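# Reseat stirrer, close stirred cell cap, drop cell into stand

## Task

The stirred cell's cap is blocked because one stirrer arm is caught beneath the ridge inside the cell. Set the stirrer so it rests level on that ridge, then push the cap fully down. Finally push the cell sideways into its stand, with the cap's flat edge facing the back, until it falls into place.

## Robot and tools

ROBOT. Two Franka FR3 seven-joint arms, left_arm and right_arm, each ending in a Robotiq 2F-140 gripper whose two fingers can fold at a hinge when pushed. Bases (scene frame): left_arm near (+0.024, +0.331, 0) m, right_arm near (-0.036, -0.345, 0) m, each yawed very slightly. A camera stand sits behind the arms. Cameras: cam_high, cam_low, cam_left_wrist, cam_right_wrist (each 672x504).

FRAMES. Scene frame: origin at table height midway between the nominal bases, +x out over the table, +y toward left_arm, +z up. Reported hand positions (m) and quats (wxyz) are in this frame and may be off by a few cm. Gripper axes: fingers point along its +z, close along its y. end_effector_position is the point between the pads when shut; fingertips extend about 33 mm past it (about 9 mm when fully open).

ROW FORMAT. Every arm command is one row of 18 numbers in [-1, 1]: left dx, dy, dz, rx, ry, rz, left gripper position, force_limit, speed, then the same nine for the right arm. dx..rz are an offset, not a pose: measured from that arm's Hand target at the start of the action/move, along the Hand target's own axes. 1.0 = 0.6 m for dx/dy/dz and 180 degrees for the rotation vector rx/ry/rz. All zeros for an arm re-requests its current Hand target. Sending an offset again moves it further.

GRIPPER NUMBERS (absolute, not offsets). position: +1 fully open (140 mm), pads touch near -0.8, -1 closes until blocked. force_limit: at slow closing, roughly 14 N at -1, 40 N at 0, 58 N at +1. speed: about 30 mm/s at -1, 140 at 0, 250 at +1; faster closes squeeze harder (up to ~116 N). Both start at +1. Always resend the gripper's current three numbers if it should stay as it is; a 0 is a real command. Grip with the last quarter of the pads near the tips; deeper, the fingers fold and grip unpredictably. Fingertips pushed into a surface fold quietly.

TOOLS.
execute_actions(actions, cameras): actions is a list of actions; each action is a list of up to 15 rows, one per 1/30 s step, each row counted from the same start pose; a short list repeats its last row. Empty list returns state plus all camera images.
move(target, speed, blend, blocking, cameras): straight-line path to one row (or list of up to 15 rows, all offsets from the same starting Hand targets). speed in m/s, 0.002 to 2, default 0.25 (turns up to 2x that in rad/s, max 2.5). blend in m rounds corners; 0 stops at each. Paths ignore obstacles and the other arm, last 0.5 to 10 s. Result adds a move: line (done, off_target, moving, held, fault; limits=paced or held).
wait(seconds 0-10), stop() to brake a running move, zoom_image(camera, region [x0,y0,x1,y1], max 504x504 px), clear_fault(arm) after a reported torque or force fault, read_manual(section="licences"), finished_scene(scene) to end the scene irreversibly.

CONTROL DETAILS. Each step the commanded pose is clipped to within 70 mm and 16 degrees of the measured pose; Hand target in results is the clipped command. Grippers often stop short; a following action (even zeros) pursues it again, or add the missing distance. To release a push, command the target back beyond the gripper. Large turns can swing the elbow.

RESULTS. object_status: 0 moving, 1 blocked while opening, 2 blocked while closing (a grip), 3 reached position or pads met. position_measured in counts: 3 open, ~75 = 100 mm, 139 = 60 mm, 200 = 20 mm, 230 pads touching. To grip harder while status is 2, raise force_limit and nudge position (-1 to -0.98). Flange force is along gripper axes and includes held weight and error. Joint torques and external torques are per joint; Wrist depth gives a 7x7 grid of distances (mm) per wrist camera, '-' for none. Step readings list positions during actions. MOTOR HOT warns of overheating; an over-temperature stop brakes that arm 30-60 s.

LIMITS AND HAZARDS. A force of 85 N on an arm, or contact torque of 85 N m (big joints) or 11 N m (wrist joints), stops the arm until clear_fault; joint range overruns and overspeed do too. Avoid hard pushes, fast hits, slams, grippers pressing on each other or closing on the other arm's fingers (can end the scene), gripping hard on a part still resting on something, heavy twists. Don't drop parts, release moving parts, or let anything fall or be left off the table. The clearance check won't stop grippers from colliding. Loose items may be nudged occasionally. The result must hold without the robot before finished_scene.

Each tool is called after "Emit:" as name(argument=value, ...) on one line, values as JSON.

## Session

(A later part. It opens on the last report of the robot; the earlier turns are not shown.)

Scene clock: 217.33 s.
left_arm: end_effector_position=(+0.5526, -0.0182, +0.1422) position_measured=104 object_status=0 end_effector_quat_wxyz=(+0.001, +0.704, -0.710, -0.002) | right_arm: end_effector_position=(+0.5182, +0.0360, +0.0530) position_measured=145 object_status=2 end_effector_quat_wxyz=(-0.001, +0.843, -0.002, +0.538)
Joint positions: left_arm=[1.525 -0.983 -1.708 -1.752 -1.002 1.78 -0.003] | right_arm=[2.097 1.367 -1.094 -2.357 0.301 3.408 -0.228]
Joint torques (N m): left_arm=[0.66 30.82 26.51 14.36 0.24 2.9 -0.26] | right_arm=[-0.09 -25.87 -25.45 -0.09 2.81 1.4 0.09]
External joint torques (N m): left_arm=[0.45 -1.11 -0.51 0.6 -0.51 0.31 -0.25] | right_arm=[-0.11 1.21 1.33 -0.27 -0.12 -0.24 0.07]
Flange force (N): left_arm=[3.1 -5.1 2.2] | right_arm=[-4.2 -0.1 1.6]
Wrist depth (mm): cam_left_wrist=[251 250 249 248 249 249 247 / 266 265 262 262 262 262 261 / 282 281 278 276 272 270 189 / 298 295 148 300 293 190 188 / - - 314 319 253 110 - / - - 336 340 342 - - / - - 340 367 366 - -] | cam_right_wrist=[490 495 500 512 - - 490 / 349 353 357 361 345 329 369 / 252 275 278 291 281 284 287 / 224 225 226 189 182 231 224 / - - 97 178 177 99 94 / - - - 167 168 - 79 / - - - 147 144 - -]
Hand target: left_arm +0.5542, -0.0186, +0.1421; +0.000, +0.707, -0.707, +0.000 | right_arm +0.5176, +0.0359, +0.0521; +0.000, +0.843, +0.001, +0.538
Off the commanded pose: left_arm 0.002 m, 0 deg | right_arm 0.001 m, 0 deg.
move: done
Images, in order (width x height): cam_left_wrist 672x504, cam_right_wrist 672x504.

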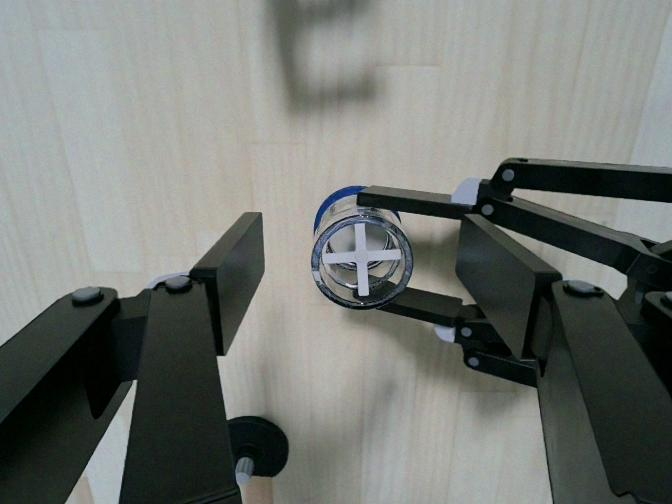

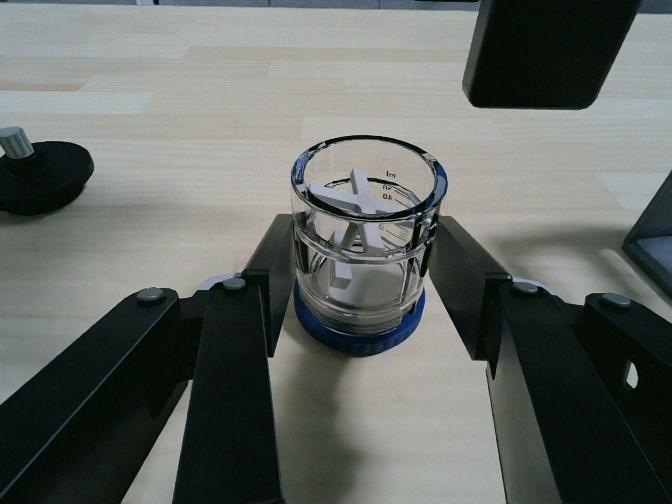

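Emit:
move(target=[[-0.05,0.004,-0.05,0,0.1,0,-0.633,-0.6,0, 0,0,0,0,0,0,-1,-0.5,-1],[-0.103,0.0078,0.009,0,0.194,0,-0.633,-0.6,0, 0,0,0,0,0,0,-1,-0.5,-1]], speed=0.15, blend=[0.02,0], cameras=["cam_left_wrist","cam_right_wrist","cam_low"])

Emit:
zoom_image(camera="cam_left_wrist", region=[266, 180, 446, 360])

Emit:
zoom_image(camera="cam_right_wrist", region=[250, 0, 500, 250])

Scene clock: 224.23 s.
left_arm: end_effector_position=(+0.5486, +0.0429, +0.1365) position_measured=209 object_status=3 end_effector_quat_wxyz=(+0.213, +0.676, -0.674, +0.210) | right_arm: end_effector_position=(+0.5182, +0.0360, +0.0530) position_measured=145 object_status=2 end_effector_quat_wxyz=(-0.001, +0.843, -0.002, +0.538)
Joint positions: left_arm=[1.696 -0.573 -1.801 -2.15 -1.322 1.922 0.543] | right_arm=[2.097 1.367 -1.094 -2.357 0.301 3.408 -0.228]
Joint velocities: left_arm=[0 0 0 0 -0.001 0 0.007] | right_arm=[within noise]
Joint torques (N m): left_arm=[0.69 21.04 15.23 18.43 -0.76 1.57 0.42] | right_arm=[-0.1 -25.9 -25.49 -0.03 2.81 1.39 0.1]
External joint torques (N m): left_arm=[0.72 0.39 -1.1 -0.1 -0.51 0.27 0.4] | right_arm=[-0.12 1.09 1.14 -0.19 -0.09 -0.24 0.07]
Flange force (N): left_arm=[-3.1 -4.9 4.5] | right_arm=[-3.7 -0.3 1.6]
Wrist depth (mm): cam_left_wrist=[333 334 333 326 333 333 331 / 314 314 318 315 315 314 195 / 300 301 300 301 293 216 185 / 286 285 288 121 285 285 176 / 272 - 93 - - 95 275 / - - - - - - - / - - - - - - -] | cam_right_wrist=[491 458 - 108 516 522 524 / 353 357 337 341 364 368 372 / 252 276 277 291 281 284 285 / 225 225 226 190 182 231 224 / - - 97 177 177 99 94 / - - - 167 167 - 79 / - - - 147 144 - -]
Hand target: left_arm +0.5496, +0.0432, +0.1367; +0.212, +0.674, -0.675, +0.212 | right_arm +0.5176, +0.0359, +0.0521; +0.000, +0.843, +0.001, +0.538
Off the commanded pose: left_arm 0.001 m, 0 deg | right_arm 0.001 m, 0 deg.
move: done
Images, in order (width x height): cam_low 672x504, cam_left_wrist 672x504, cam_right_wrist 672x504.

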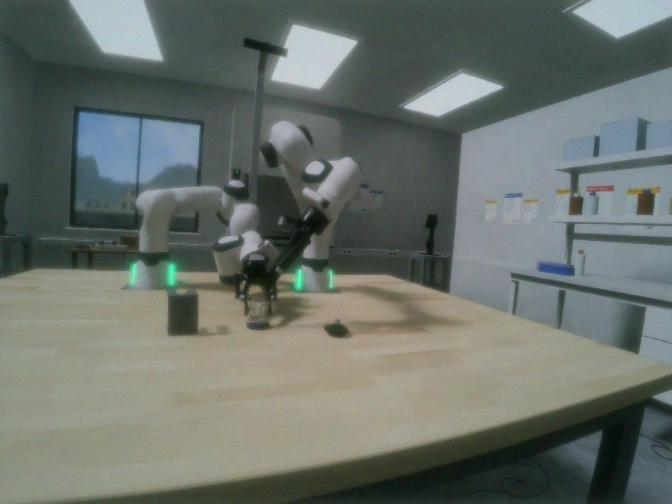

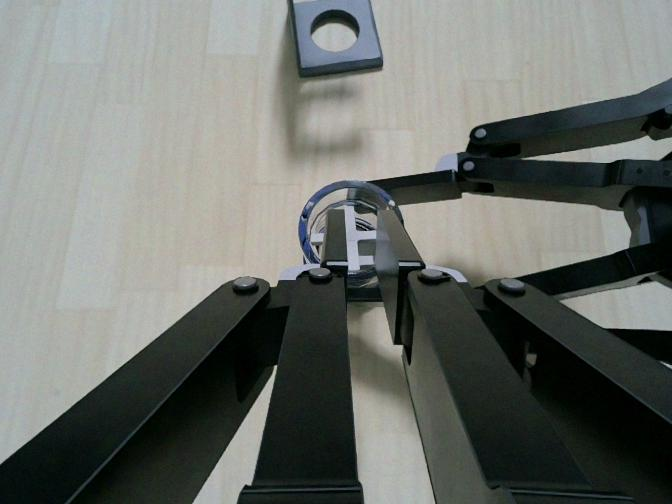

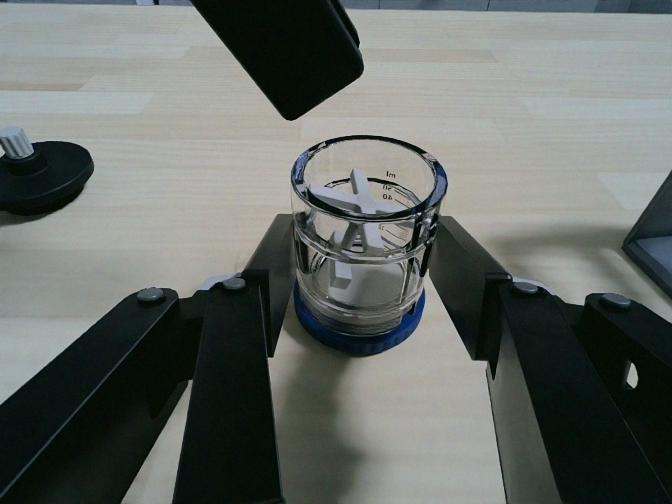

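Scaled by 2.800 from the camera's 672x504 image, which has a finer 960x720 frame.

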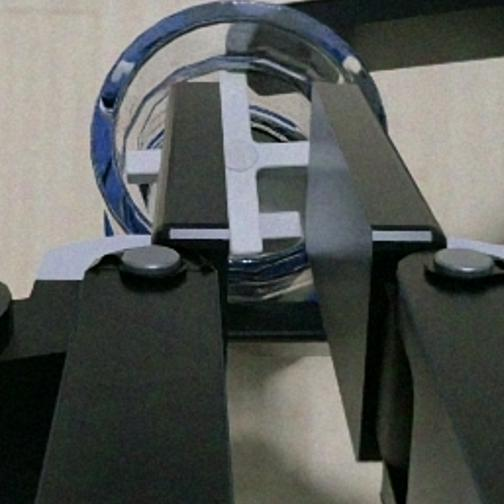

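Scaled by 2.016 from the camera's 672x504 image, which has a finer 960x720 frame.

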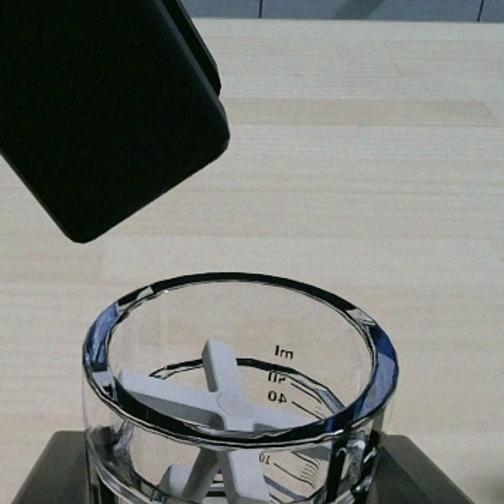

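Emit:
move(target=[0.0017,-0.005,0.0338,0,0,0,-0.633,-0.6,0, 0,0,0,0,0,0,-1,-0.5,-1], speed=0.08, cameras=["cam_left_wrist","cam_right_wrist"])

Emit:
zoom_image(camera="cam_left_wrist", region=[266, 150, 446, 330])

Emit:
zoom_image(camera="cam_right_wrist", region=[250, 50, 450, 250])

Scene clock: 225.93 s.
left_arm: end_effector_position=(+0.5507, +0.0305, +0.1208) position_measured=209 object_status=3 end_effector_quat_wxyz=(+0.214, +0.676, -0.673, +0.210) | right_arm: end_effector_position=(+0.5182, +0.0360, +0.0530) position_measured=145 object_status=2 end_effector_quat_wxyz=(-0.001, +0.843, -0.002, +0.538)
Joint positions: left_arm=[1.729 -0.603 -1.858 -2.136 -1.364 1.934 0.551] | right_arm=[2.097 1.367 -1.094 -2.357 0.301 3.408 -0.228]
Joint velocities: left_arm=[0.001 0 0 0 -0.002 0.003 0.003] | right_arm=[within noise]
Joint torques (N m): left_arm=[0.63 22.04 15.53 18.66 -0.85 1.61 0.51] | right_arm=[-0.1 -25.93 -25.57 0.03 2.8 1.37 0.1]
External joint torques (N m): left_arm=[0.63 -0.82 -1.39 0.65 -0.61 0.34 0.49] | right_arm=[0.12 1.07 1.25 0 -0.12 -0.24 0.08]
Flange force (N): left_arm=[-3.1 -9.2 7.2] | right_arm=[-4.0 -0.8 1.4]
Wrist depth (mm): cam_left_wrist=[315 315 314 - 313 315 314 / 298 299 298 298 298 298 180 / 284 284 283 284 283 195 178 / 270 268 272 120 269 270 268 / 258 260 93 - - - 251 / - - - - - - - / - - - - - - -] | cam_right_wrist=[489 460 - 108 513 523 530 / 352 351 336 116 363 368 371 / 251 275 278 280 282 284 286 / 224 225 226 172 171 231 224 / - - 97 179 171 99 94 / - - - 167 167 - 79 / - - - 147 144 - -]
Hand target: left_arm +0.5526, +0.0307, +0.1206; +0.212, +0.674, -0.675, +0.212 | right_arm +0.5176, +0.0359, +0.0521; +0.000, +0.843, +0.001, +0.538
Off the commanded pose: left_arm 0.002 m, 0 deg | right_arm 0.001 m, 0 deg.
move: done
Images, in order (width x height): cam_left_wrist 672x504, cam_right_wrist 672x504.

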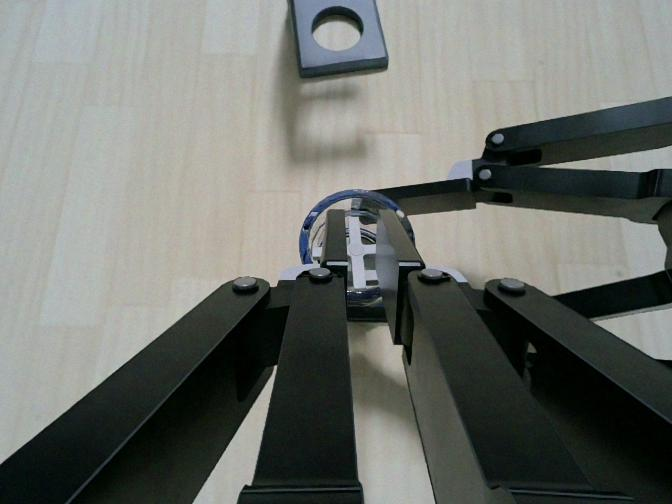

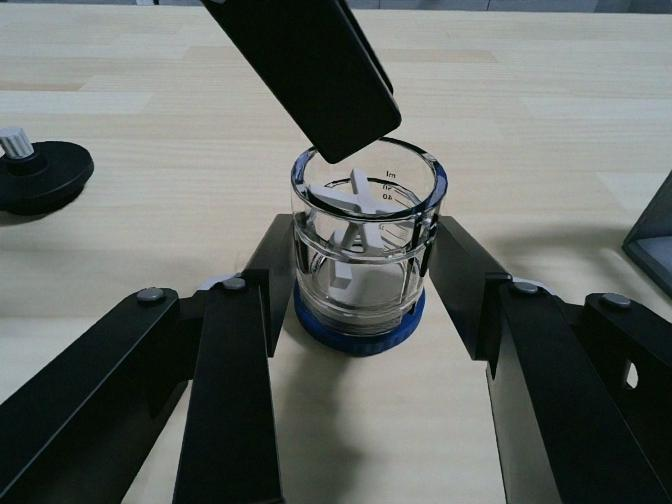

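Scaled by 2.800 from the camera's 672x504 image, which has a finer 960x720 frame.

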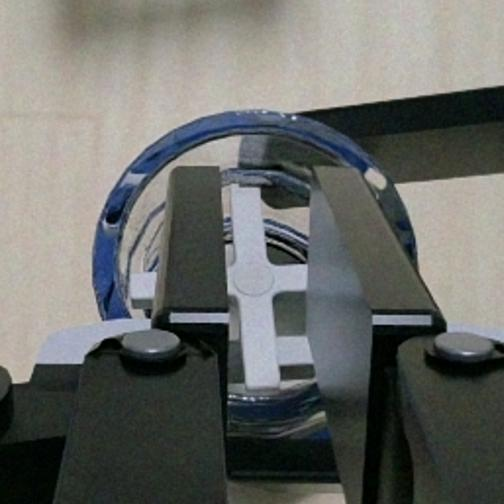

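Scaled by 2.520 from the camera's 672x504 image, which has a finer 960x720 frame.

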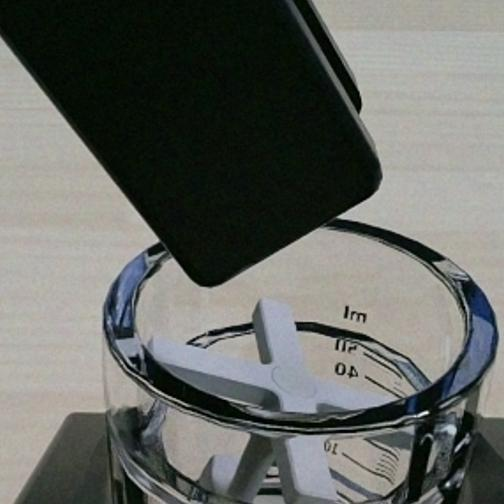

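Emit:
move(target=[-0.0119,0,0.0222,0,0,-0.032,-0.633,-0.6,0, 0,0,0,0,0,0,-1,-0.5,-1], speed=0.06, cameras=["cam_left_wrist","cam_right_wrist"])

Emit:
zoom_image(camera="cam_left_wrist", region=[266, 150, 446, 330])

Emit:
zoom_image(camera="cam_right_wrist", region=[250, 50, 450, 250])

Scene clock: 228.33 s.
left_arm: end_effector_position=(+0.5511, +0.0287, +0.1058) position_measured=209 object_status=3 end_effector_quat_wxyz=(+0.223, +0.704, -0.643, +0.201) | right_arm: end_effector_position=(+0.5182, +0.0360, +0.0530) position_measured=145 object_status=2 end_effector_quat_wxyz=(-0.001, +0.843, -0.002, +0.538)
Joint positions: left_arm=[1.75 -0.635 -1.888 -2.135 -1.401 1.935 0.487] | right_arm=[2.097 1.367 -1.094 -2.357 0.301 3.408 -0.228]
Joint velocities: left_arm=[0 0.001 0 0.001 -0.001 0 -0.008] | right_arm=[within noise]
Joint torques (N m): left_arm=[0.66 23.1 16.6 17.88 -0.74 1.35 -0.2] | right_arm=[-0.12 -25.89 -25.45 -0.02 2.8 1.39 0.11]
External joint torques (N m): left_arm=[0.75 -0.98 -0.85 0.47 -0.51 0.1 -0.22] | right_arm=[-0.16 1.14 1.24 -0.18 -0.11 -0.25 0.08]
Flange force (N): left_arm=[-1.0 -8.3 5.3] | right_arm=[-3.9 -0.3 1.8]
Wrist depth (mm): cam_left_wrist=[285 289 293 293 299 304 306 / 271 274 277 280 284 288 292 / 258 261 264 267 268 186 171 / 245 249 251 120 256 261 260 / 235 240 93 - - - 248 / - - - - - - - / - - - - - - -] | cam_right_wrist=[487 454 93 506 511 520 530 / 352 353 320 119 364 367 372 / 252 276 278 137 281 283 286 / 225 226 227 189 182 232 224 / - - 97 177 177 99 94 / - - - 167 168 - 79 / - - - 147 145 - -]
Hand target: left_arm +0.5526, +0.0289, +0.1056; +0.223, +0.707, -0.640, +0.201 | right_arm +0.5176, +0.0359, +0.0521; +0.000, +0.843, +0.001, +0.538
Off the commanded pose: left_arm 0.001 m, 1 deg | right_arm 0.001 m, 0 deg.
move: done
Images, in order (width x height): cam_left_wrist 672x504, cam_right_wrist 672x504.

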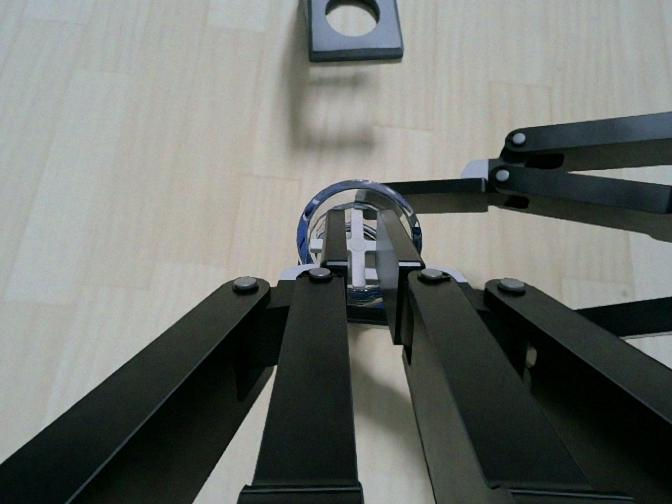

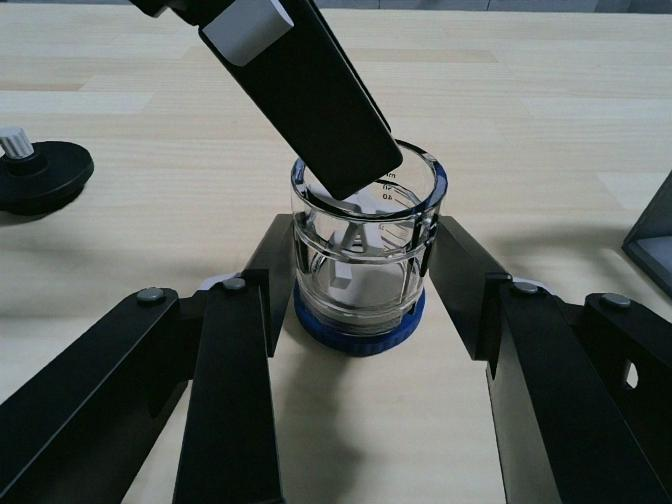

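Scaled by 2.800 from the camera's 672x504 image, which has a finer 960x720 frame.

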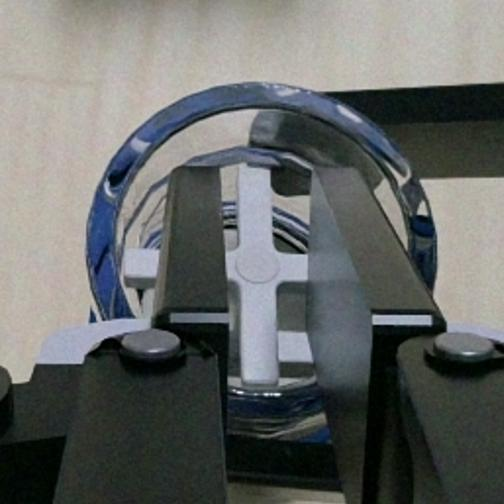

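Scaled by 2.520 from the camera's 672x504 image, which has a finer 960x720 frame.

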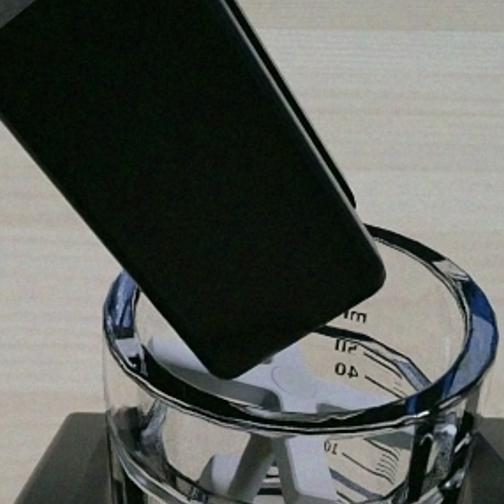

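Emit:
move(target=[-0.0082,0,0.0152,0,0,0,-0.633,-0.6,0, 0,0,0,0,0,0,-1,-0.5,-1], speed=0.04, cameras=["cam_left_wrist","cam_right_wrist"])

Emit:
zoom_image(camera="cam_left_wrist", region=[296, 170, 426, 300])

Emit:
zoom_image(camera="cam_right_wrist", region=[280, 120, 450, 290])

Scene clock: 229.57 s.
left_arm: end_effector_position=(+0.5502, +0.0265, +0.0961) position_measured=209 object_status=3 end_effector_quat_wxyz=(+0.225, +0.708, -0.639, +0.200) | right_arm: end_effector_position=(+0.5182, +0.0360, +0.0530) position_measured=145 object_status=2 end_effector_quat_wxyz=(-0.001, +0.843, -0.002, +0.538)
Joint positions: left_arm=[1.765 -0.65 -1.911 -2.135 -1.422 1.939 0.488] | right_arm=[2.097 1.367 -1.094 -2.357 0.301 3.408 -0.228]
Joint velocities: left_arm=[0.001 0 -0.002 -0.001 -0.004 0.001 0.004] | right_arm=[within noise]
Joint torques (N m): left_arm=[1.19 23.53 16.25 17.03 -0.75 1.7 0.25] | right_arm=[-0.1 -25.95 -25.55 -0.07 2.79 1.38 0.09]
External joint torques (N m): left_arm=[1.15 -1.3 -1.5 0.01 -0.53 0.46 0.22] | right_arm=[-0.11 1.11 1.23 -0.27 -0.13 -0.26 0.07]
Flange force (N): left_arm=[-3.3 -9.2 7.9] | right_arm=[-3.8 -0.1 1.4]
Wrist depth (mm): cam_left_wrist=[271 274 279 286 290 295 297 / 258 263 266 270 273 279 282 / 246 249 254 257 204 176 162 / 234 238 242 120 247 251 252 / 224 229 93 181 - 95 239 / - - - - - - - / - - - - - - -] | cam_right_wrist=[453 - 91 506 511 519 527 / 352 354 320 120 363 366 373 / - 277 277 136 281 284 286 / 225 226 226 182 182 232 224 / - - 97 177 177 99 94 / - - - 167 168 - 79 / - - - 147 144 - -]
Hand target: left_arm +0.5521, +0.0277, +0.0953; +0.223, +0.707, -0.640, +0.201 | right_arm +0.5176, +0.0359, +0.0521; +0.000, +0.843, +0.001, +0.538
Off the commanded pose: left_arm 0.002 m, 0 deg | right_arm 0.001 m, 0 deg.
move: done
Images, in order (width x height): cam_left_wrist 672x504, cam_right_wrist 672x504.

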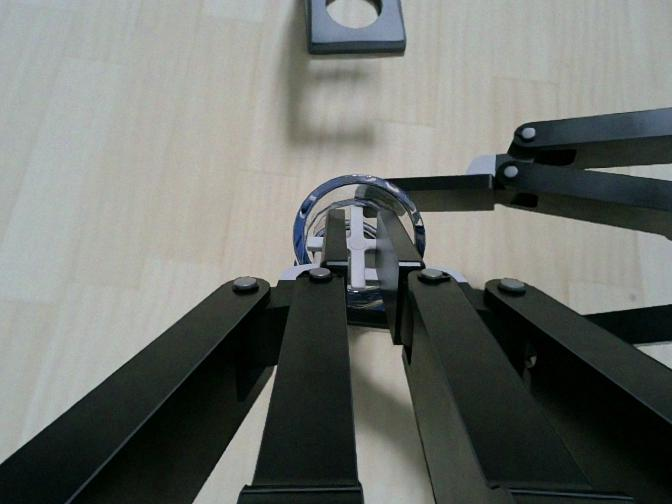

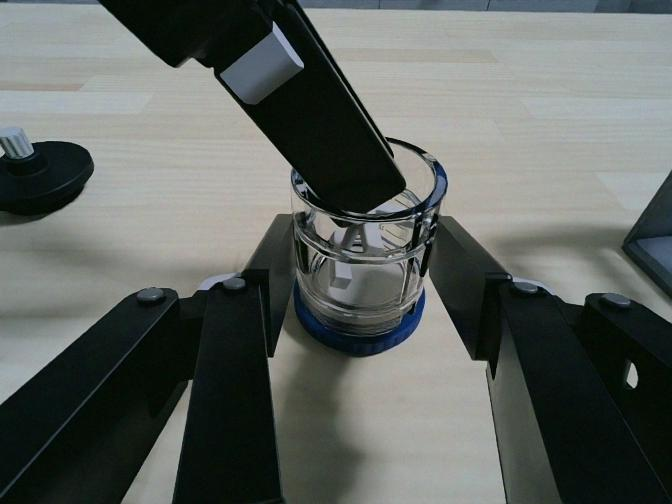

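Scaled by 3.877 from the camera's 672x504 image, which has a finer 960x720 frame.

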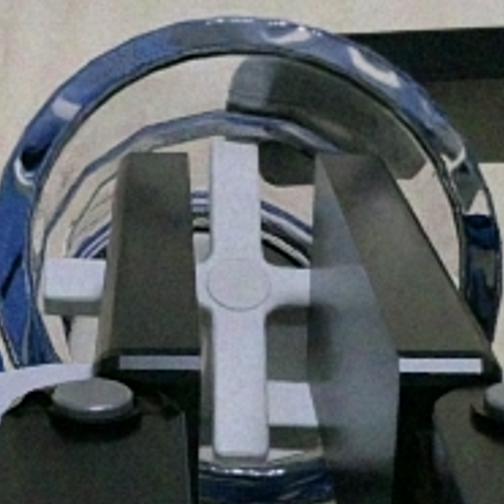

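Scaled by 2.965 from the camera's 672x504 image, which has a finer 960x720 frame.

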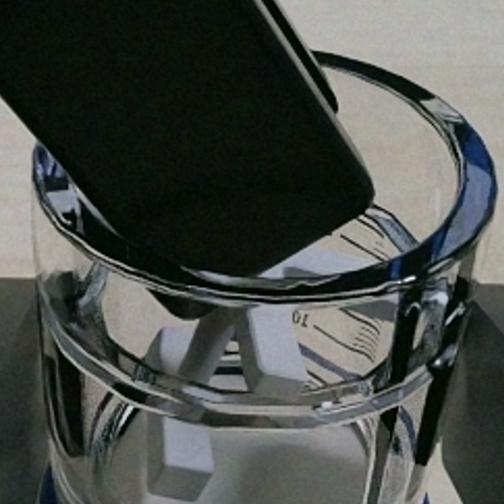

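Emit:
move(target=[0,0,0,0,0,0,-1,-0.9,-1, 0,0,0,0,0,0,-1,-0.5,-1], speed=0.04, cameras=["cam_left_wrist","cam_right_wrist"])

Emit:
zoom_image(camera="cam_left_wrist", region=[296, 170, 426, 300])

Emit:
zoom_image(camera="cam_right_wrist", region=[280, 120, 450, 290])

Scene clock: 230.37 s.
left_arm: end_effector_position=(+0.5508, +0.0271, +0.0960) position_measured=222 object_status=0 end_effector_quat_wxyz=(+0.224, +0.708, -0.639, +0.200) | right_arm: end_effector_position=(+0.5182, +0.0360, +0.0530) position_measured=145 object_status=2 end_effector_quat_wxyz=(-0.001, +0.843, -0.002, +0.538)
Joint positions: left_arm=[1.766 -0.65 -1.911 -2.135 -1.422 1.94 0.489] | right_arm=[2.097 1.367 -1.094 -2.357 0.301 3.408 -0.228]
Joint torques (N m): left_arm=[0.66 24 16.56 17.03 -0.66 1.54 0.36] | right_arm=[-0.13 -25.94 -25.47 -0.07 2.82 1.43 0.09]
External joint torques (N m): left_arm=[0.64 -0.86 -1.18 -0.04 -0.44 0.3 0.33] | right_arm=[-0.12 1.11 1.35 -0.29 -0.1 -0.21 0.06]
Flange force (N): left_arm=[-2.6 -5.8 5.8] | right_arm=[-4.0 0.1 1.5]
Wrist depth (mm): cam_left_wrist=[271 275 280 279 291 293 298 / 257 260 265 269 274 278 279 / 247 249 253 256 208 179 167 / 234 237 243 147 249 250 252 / 225 229 93 - - - 148 / - - - - - - - / - - - - - - -] | cam_right_wrist=[452 85 96 510 515 524 525 / 350 354 126 125 362 368 370 / 252 276 277 138 281 284 285 / 224 225 226 197 171 231 227 / - - 97 178 177 99 94 / - - - 167 168 - 79 / - - - 147 144 - -]
Hand target: left_arm +0.5521, +0.0277, +0.0953; +0.223, +0.707, -0.640, +0.201 | right_arm +0.5176, +0.0359, +0.0521; +0.000, +0.843, +0.001, +0.538
Off the commanded pose: left_arm 0.002 m, 0 deg | right_arm 0.001 m, 0 deg.
move: done
Images, in order (width x height): cam_left_wrist 672x504, cam_right_wrist 672x504.

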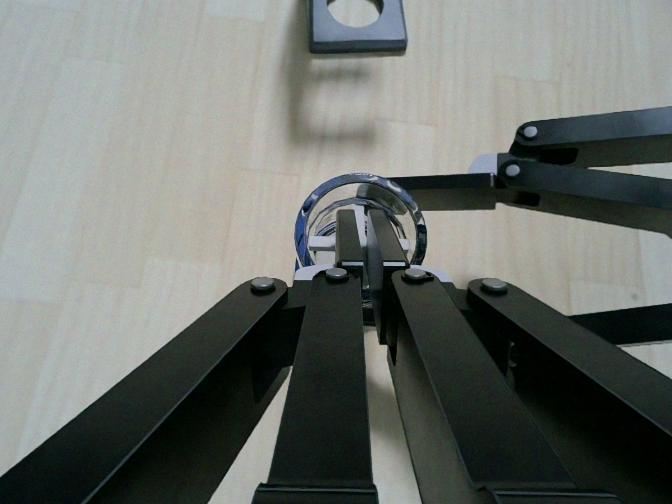

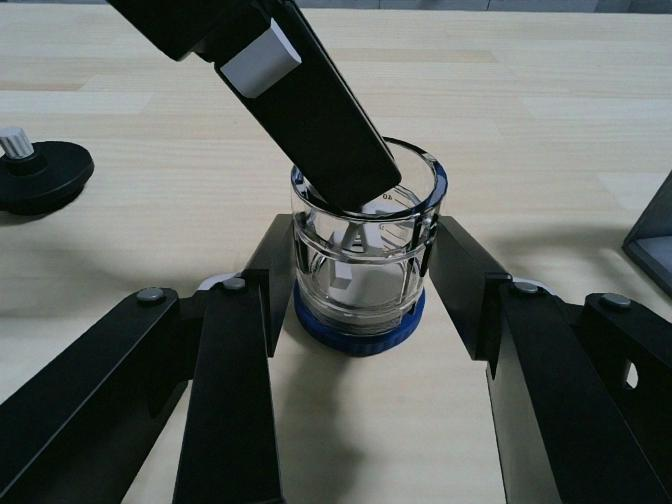

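Scaled by 3.877 from the camera's 672x504 image, which has a finer 960x720 frame.

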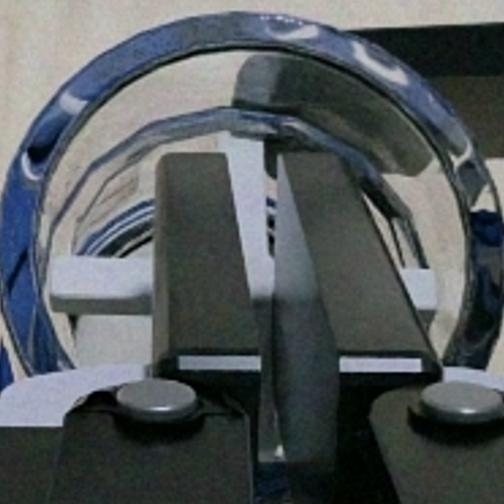

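Scaled by 2.965 from the camera's 672x504 image, which has a finer 960x720 frame.

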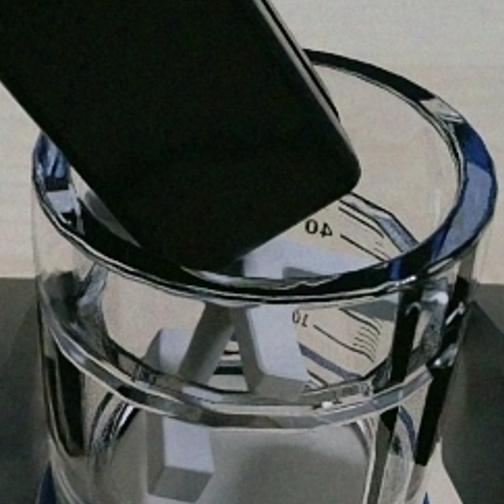

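Emit:
wait(seconds=1)

Scene clock: 231.43 s.
left_arm: end_effector_position=(+0.5508, +0.0271, +0.0960) position_measured=222 object_status=2 end_effector_quat_wxyz=(+0.224, +0.708, -0.639, +0.200) | right_arm: end_effector_position=(+0.5182, +0.0360, +0.0530) position_measured=145 object_status=2 end_effector_quat_wxyz=(-0.001, +0.843, -0.002, +0.538)
Joint positions: left_arm=[1.766 -0.65 -1.911 -2.135 -1.422 1.94 0.49] | right_arm=[2.097 1.367 -1.094 -2.357 0.301 3.408 -0.228]
Joint torques (N m): left_arm=[0.69 24.04 16.56 17.05 -0.65 1.52 0.35] | right_arm=[-0.15 -25.92 -25.55 -0.08 2.81 1.41 0.12]
External joint torques (N m): left_arm=[0.55 -0.81 -1.27 0.05 -0.43 0.27 0.33] | right_arm=[-0.07 1.08 1.2 -0.2 -0.1 -0.21 0.09]
Flange force (N): left_arm=[-2.4 -5.9 5.9] | right_arm=[-3.8 -0.1 1.4]
Wrist depth (mm): cam_left_wrist=[272 275 281 277 289 292 296 / 259 262 266 269 273 278 280 / 245 248 253 256 207 179 166 / 234 237 242 147 247 249 251 / 225 228 93 - - - 148 / - - - - - - - / - - - - - - -] | cam_right_wrist=[455 85 96 505 515 519 523 / 350 354 126 125 365 367 371 / 250 275 275 138 281 284 286 / 224 225 226 183 182 232 225 / - - 97 178 177 99 94 / - - - 167 168 - 79 / - - - 147 145 - -]
Hand target: left_arm +0.5521, +0.0277, +0.0953; +0.223, +0.707, -0.640, +0.201 | right_arm +0.5176, +0.0359, +0.0521; +0.000, +0.843, +0.001, +0.538
Tool commands: left_gripper/position=-1.0 left_gripper/force_limit=-0.9 left_gripper/speed=-1.0 right_gripper/position=-1.0 right_gripper/force_limit=-0.5 right_gripper/speed=-1.0
Off the commanded pose: left_arm 0.002 m, 0 deg | right_arm 0.001 m, 0 deg.
wait: 1.00 s; at rest by 0.10 s

Emit:
move(target=[0.0277,0.0028,-0.0101,0.0111,-0.1104,0,-1,-0.9,-1, 0,0,0,0,0,0,-1,-0.5,-1], speed=0.03, cameras=["cam_left_wrist","cam_right_wrist"])

Emit:
zoom_image(camera="cam_left_wrist", region=[296, 170, 426, 300])

Emit:
zoom_image(camera="cam_right_wrist", region=[260, 60, 460, 260])

Scene clock: 238.77 s.
left_arm: end_effector_position=(+0.5509, +0.0157, +0.1093) position_measured=222 object_status=2 end_effector_quat_wxyz=(+0.099, +0.733, -0.667, +0.089) | right_arm: end_effector_position=(+0.5182, +0.0360, +0.0530) position_measured=145 object_status=2 end_effector_quat_wxyz=(-0.001, +0.843, -0.002, +0.538)
Joint positions: left_arm=[1.551 -0.843 -1.751 -2.006 -1.211 1.924 0.177] | right_arm=[2.097 1.367 -1.094 -2.357 0.301 3.408 -0.228]
Joint velocities: left_arm=[0.001 -0.001 0.001 0 0 0 -0.008] | right_arm=[within noise]
Joint torques (N m): left_arm=[0.9 24.77 24.6 16.07 0.96 2.71 -0.09] | right_arm=[-0.13 -25.98 -25.41 -0.75 2.84 1.39 0.15]
External joint torques (N m): left_arm=[0.88 -1.19 0.89 0.52 0.69 0.41 -0.11] | right_arm=[-0.12 1.1 1.39 -0.94 -0.08 -0.25 0.12]
Flange force (N): left_arm=[1.1 -4.2 -0.5] | right_arm=[-4.0 1.6 -0.1]
Wrist depth (mm): cam_left_wrist=[243 243 244 244 244 247 246 / 246 245 247 248 248 249 249 / 248 250 250 249 250 175 166 / 252 253 255 134 255 256 257 / 257 255 93 - - - 169 / - - - - - - - / - - - - - - -] | cam_right_wrist=[489 493 501 110 511 520 527 / 351 354 356 121 344 370 371 / 252 275 278 140 271 283 287 / 224 225 226 189 183 231 224 / - - 97 177 174 99 94 / - - - 167 168 - 79 / - - - 147 144 - -]
Hand target: left_arm +0.5521, +0.0175, +0.1099; +0.097, +0.735, -0.665, +0.087 | right_arm +0.5176, +0.0359, +0.0521; +0.000, +0.843, +0.001, +0.538
Off the commanded pose: left_arm 0.002 m, 0 deg | right_arm 0.001 m, 0 deg.
move: done
Images, in order (width x height): cam_left_wrist 672x504, cam_right_wrist 672x504.

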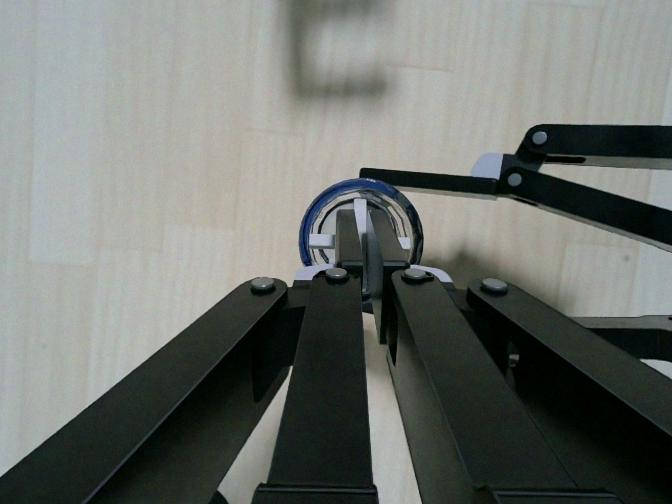

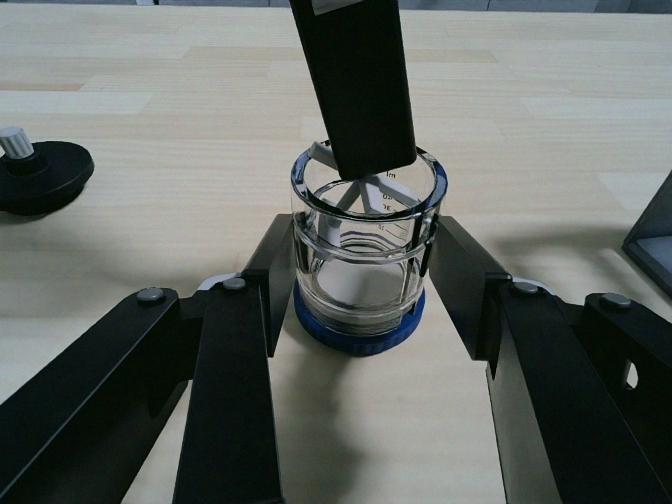

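Scaled by 3.877 from the camera's 672x504 image, which has a finer 960x720 frame.

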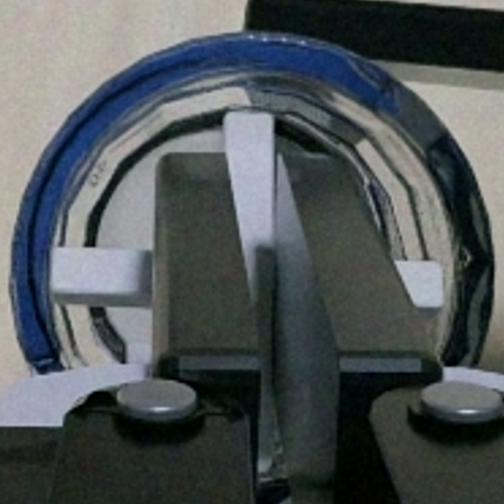

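Scaled by 2.520 from the camera's 672x504 image, which has a finer 960x720 frame.

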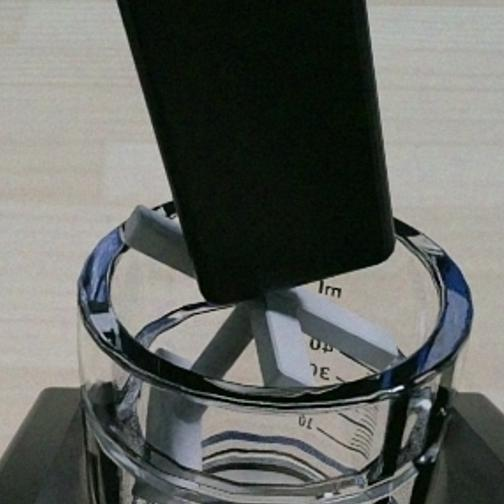

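Emit:
move(target=[0.0035,0.0003,-0.0198,0,0,0,-1,-0.9,-1, 0,0,0,0,0,0,-1,-0.5,-1], speed=0.03, cameras=["cam_left_wrist","cam_right_wrist"])

Emit:
zoom_image(camera="cam_right_wrist", region=[260, 60, 460, 260])

Scene clock: 239.90 s.
left_arm: end_effector_position=(+0.5507, +0.0220, +0.1163) position_measured=222 object_status=2 end_effector_quat_wxyz=(+0.095, +0.735, -0.666, +0.084) | right_arm: end_effector_position=(+0.5197, +0.0378, +0.0578) position_measured=145 object_status=2 end_effector_quat_wxyz=(-0.004, +0.841, -0.002, +0.541)
Joint positions: left_arm=[1.542 -0.842 -1.729 -2.006 -1.191 1.91 0.167] | right_arm=[2.097 1.367 -1.101 -2.357 0.301 3.412 -0.228]
Joint velocities: left_arm=[0 0 0.001 0 0.002 -0.002 -0.004] | right_arm=[within noise]
Joint torques (N m): left_arm=[-0.85 28.08 26.86 18.97 0.13 2.13 -0.11] | right_arm=[-0.49 -25.52 -21.64 -0.14 1.8 0.8 0.06]
External joint torques (N m): left_arm=[-0.85 2.65 3.11 3.31 -0.15 -0.2 -0.12] | right_arm=[-0.51 1.48 5.16 -0.38 -1.12 -0.83 0.03]
Flange force (N): left_arm=[4.1 0.4 -10.3] | right_arm=[-8.6 0.7 4.8]
Wrist depth (mm): cam_left_wrist=[247 248 249 249 249 251 253 / 251 252 252 253 253 254 254 / 255 256 257 257 256 181 258 / 258 259 261 134 261 263 264 / 263 264 93 - - - 165 / - - - - - - - / - - - - - - -] | cam_right_wrist=[518 518 490 110 539 550 548 / 367 371 373 120 377 381 384 / 253 286 288 141 293 293 295 / 233 234 227 188 183 239 228 / - - 97 179 178 99 94 / - - - 172 172 - 79 / - - - 151 152 - -]
Hand target: left_arm +0.5521, +0.0185, +0.1219; +0.097, +0.735, -0.665, +0.087 | right_arm +0.5176, +0.0359, +0.0521; +0.000, +0.843, +0.001, +0.538
Off the commanded pose: left_arm 0.007 m, 0 deg | right_arm 0.006 m, 1 deg.
move: off_target (left_arm, right_arm)
Images, in order (width x height): cam_left_wrist 672x504, cam_right_wrist 672x504.

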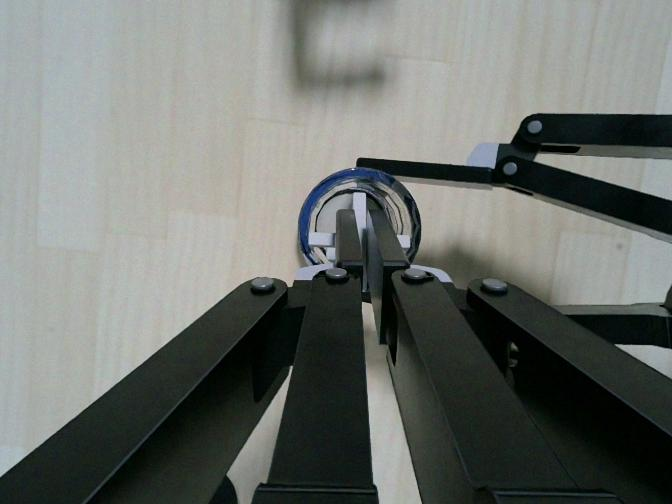

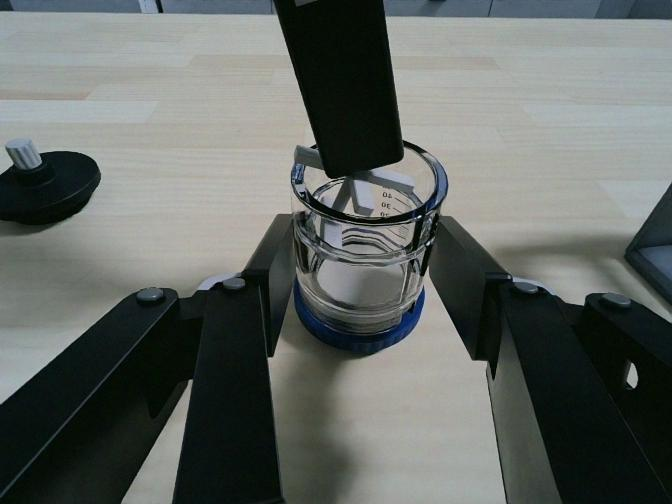

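Scaled by 2.520 from the camera's 672x504 image, which has a finer 960x720 frame.

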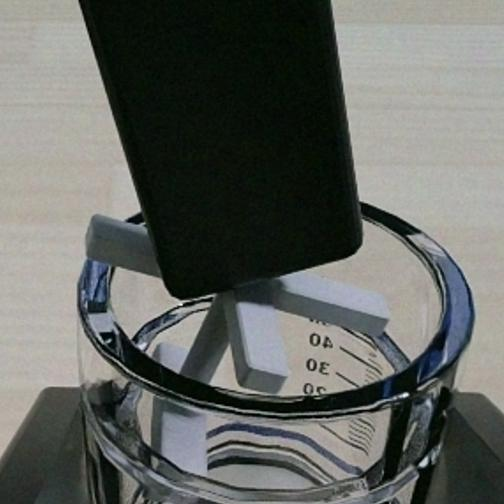

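Emit:
move(target=[-0.0292,-0.0028,0.028,-0.0139,0.1381,0,-1,-0.9,-1, 0,0,0,0,0,0,-1,-0.5,-1], speed=0.03, cameras=["cam_left_wrist","cam_right_wrist"])

Emit:
zoom_image(camera="cam_right_wrist", region=[260, 60, 460, 260])

Emit:
zoom_image(camera="cam_left_wrist", region=[296, 150, 426, 300])

Scene clock: 250.10 s.
left_arm: end_effector_position=(+0.5540, +0.0311, +0.1043) position_measured=222 object_status=2 end_effector_quat_wxyz=(+0.253, +0.698, -0.629, +0.230) | right_arm: end_effector_position=(+0.5179, +0.0362, +0.0530) position_measured=145 object_status=2 end_effector_quat_wxyz=(-0.002, +0.843, -0.001, +0.538)
Joint positions: left_arm=[1.821 -0.632 -1.924 -2.148 -1.475 1.886 0.559] | right_arm=[2.097 1.367 -1.094 -2.358 0.301 3.41 -0.228]
Joint velocities: left_arm=[-0.001 -0.001 -0.001 0 0.001 0 0.005] | right_arm=[within noise]
Joint torques (N m): left_arm=[0.3 22.72 13.85 15.36 -0.62 1.34 0.48] | right_arm=[0.05 -26 -26.29 -0.03 2.9 1.52 0.02]
External joint torques (N m): left_arm=[0.15 -2.17 -3.33 -1.65 -0.24 0.41 0.46] | right_arm=[0.02 1.04 0.44 -0.22 -0.01 -0.11 -0.01]
Flange force (N): left_arm=[-6.2 -5.4 10.7] | right_arm=[-2.7 -0.2 0.7]
Wrist depth (mm): cam_left_wrist=[302 306 313 314 323 329 333 / 280 286 287 293 296 304 307 / 261 265 269 273 280 185 173 / 245 247 253 134 258 262 260 / 232 236 93 - - - 243 / - - - - - - - / - - - - - - -] | cam_right_wrist=[483 428 101 508 516 523 530 / 351 354 320 127 364 367 372 / 251 275 277 141 271 284 287 / 224 225 227 190 182 232 225 / - - 97 177 177 99 94 / - - - 167 168 - 79 / - - - 147 144 - -]
Hand target: left_arm +0.5520, +0.0312, +0.1011; +0.253, +0.697, -0.630, +0.229 | right_arm +0.5176, +0.0359, +0.0521; +0.000, +0.843, +0.001, +0.538
Off the commanded pose: left_arm 0.004 m, 0 deg | right_arm 0.001 m, 0 deg.
move: off_target (left_arm)
Images, in order (width x height): cam_left_wrist 672x504, cam_right_wrist 672x504.

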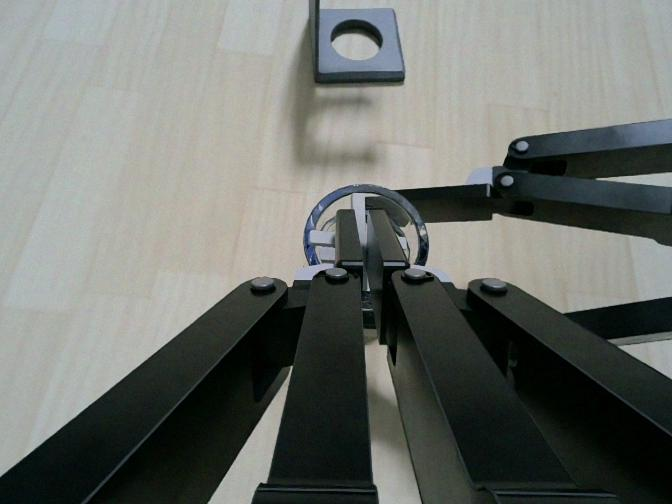

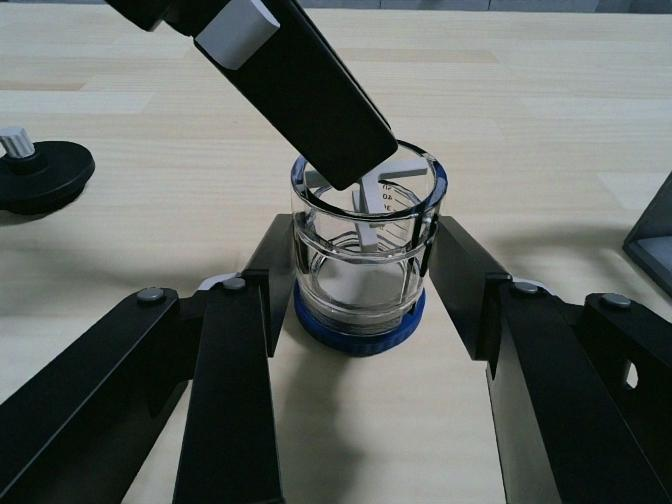

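Scaled by 2.520 from the camera's 672x504 image, which has a finer 960x720 frame.

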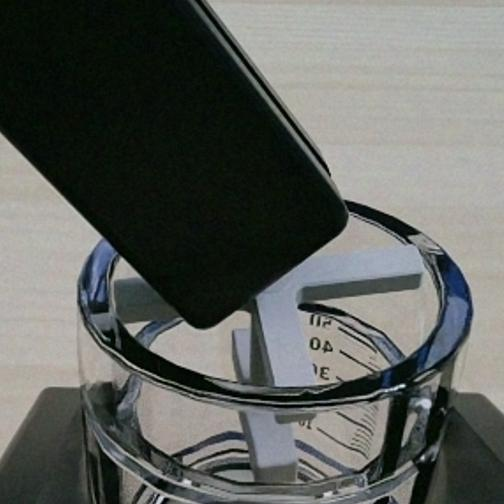

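Scaled by 3.360 from the camera's 672x504 image, which has a finer 960x720 frame.

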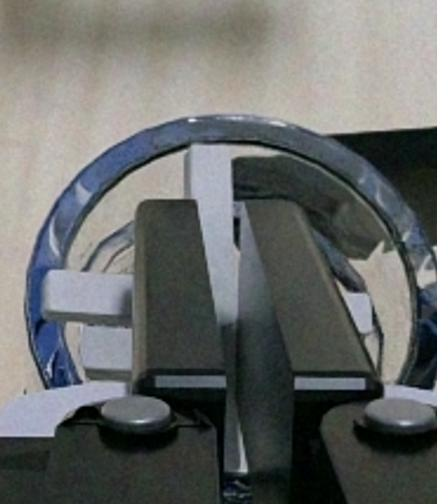

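Emit:
move(target=[0.0105,0.007,-0.0035,0.0045,-0.044,0,-1,-0.9,-1, 0,0,0,0,0,0,-1,-0.5,-1], speed=0.03, cameras=["cam_left_wrist","cam_right_wrist"])

Emit:
zoom_image(camera="cam_right_wrist", region=[260, 60, 460, 260])

Emit:
zoom_image(camera="cam_left_wrist", region=[296, 150, 426, 300])

Scene clock: 253.57 s.
left_arm: end_effector_position=(+0.5491, +0.0269, +0.1078) position_measured=222 object_status=2 end_effector_quat_wxyz=(+0.205, +0.711, -0.646, +0.188) | right_arm: end_effector_position=(+0.5178, +0.0363, +0.0530) position_measured=145 object_status=2 end_effector_quat_wxyz=(-0.002, +0.843, -0.001, +0.538)
Joint positions: left_arm=[1.684 -0.674 -1.832 -2.135 -1.394 1.931 0.445] | right_arm=[2.097 1.367 -1.094 -2.358 0.301 3.41 -0.228]
Joint velocities: left_arm=[0 0 0 0 -0.001 0 -0.006] | right_arm=[within noise]
Joint torques (N m): left_arm=[-0.13 22.4 18.4 17.1 0.6 1.33 -0.15] | right_arm=[-0.49 -25.94 -25.68 -0.2 2.8 1.19 0.13]
External joint torques (N m): left_arm=[-0.12 -0.97 -0.42 0.02 0.78 -0.11 -0.18] | right_arm=[-0.51 1.11 1.07 -0.38 -0.11 -0.45 0.1]
Flange force (N): left_arm=[0.5 -2.1 0.5] | right_arm=[-3.3 -0.2 2.2]
Wrist depth (mm): cam_left_wrist=[278 283 286 288 291 295 298 / 269 272 273 276 278 282 286 / 258 259 261 265 267 183 169 / 247 249 252 134 257 260 259 / 240 242 93 - - - 249 / - - - - - - - / - - - - - - -] | cam_right_wrist=[490 458 93 440 516 524 529 / 350 353 337 121 363 367 371 / 251 275 277 136 271 284 286 / 225 225 226 189 171 231 224 / - - 97 178 177 99 94 / - - - 167 167 - 79 / - - - 147 145 - -]
Hand target: left_arm +0.5485, +0.0274, +0.1070; +0.204, +0.713, -0.645, +0.185 | right_arm +0.5176, +0.0359, +0.0521; +0.000, +0.843, +0.001, +0.538
Off the commanded pose: left_arm 0.001 m, 0 deg | right_arm 0.001 m, 0 deg.
move: done
Images, in order (width x height): cam_left_wrist 672x504, cam_right_wrist 672x504.

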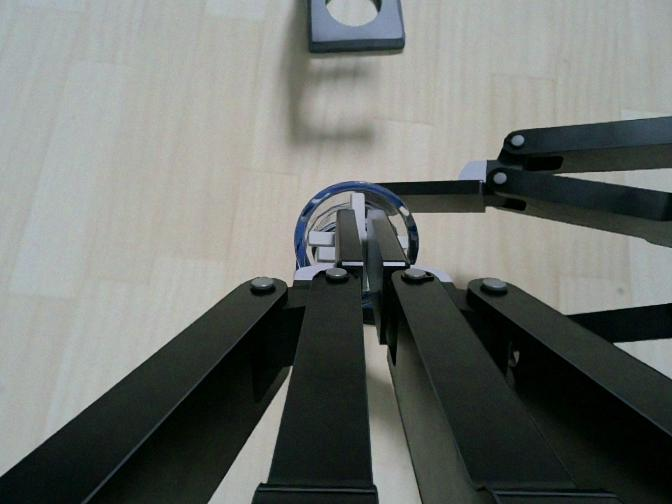

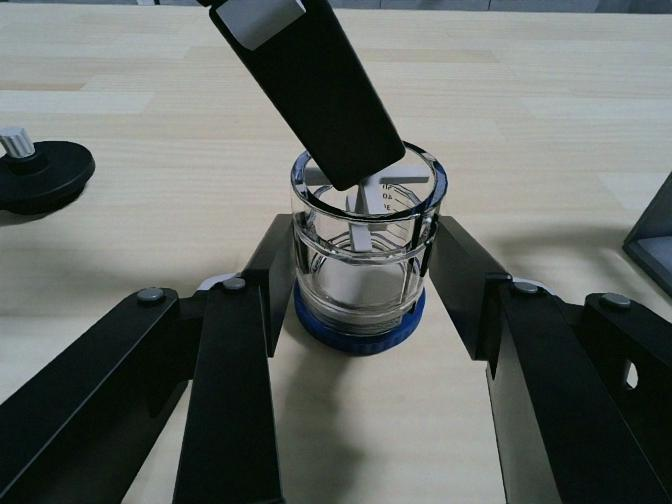

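Scaled by 2.520 from the camera's 672x504 image, which has a finer 960x720 frame.

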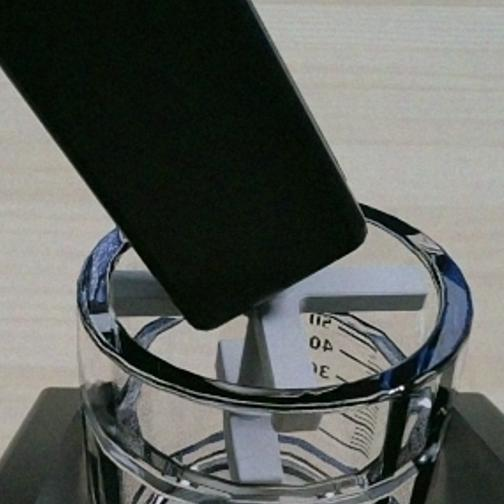

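Scaled by 3.360 from the camera's 672x504 image, which has a finer 960x720 frame.

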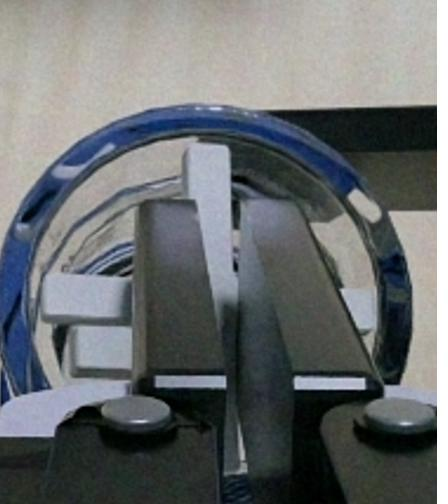

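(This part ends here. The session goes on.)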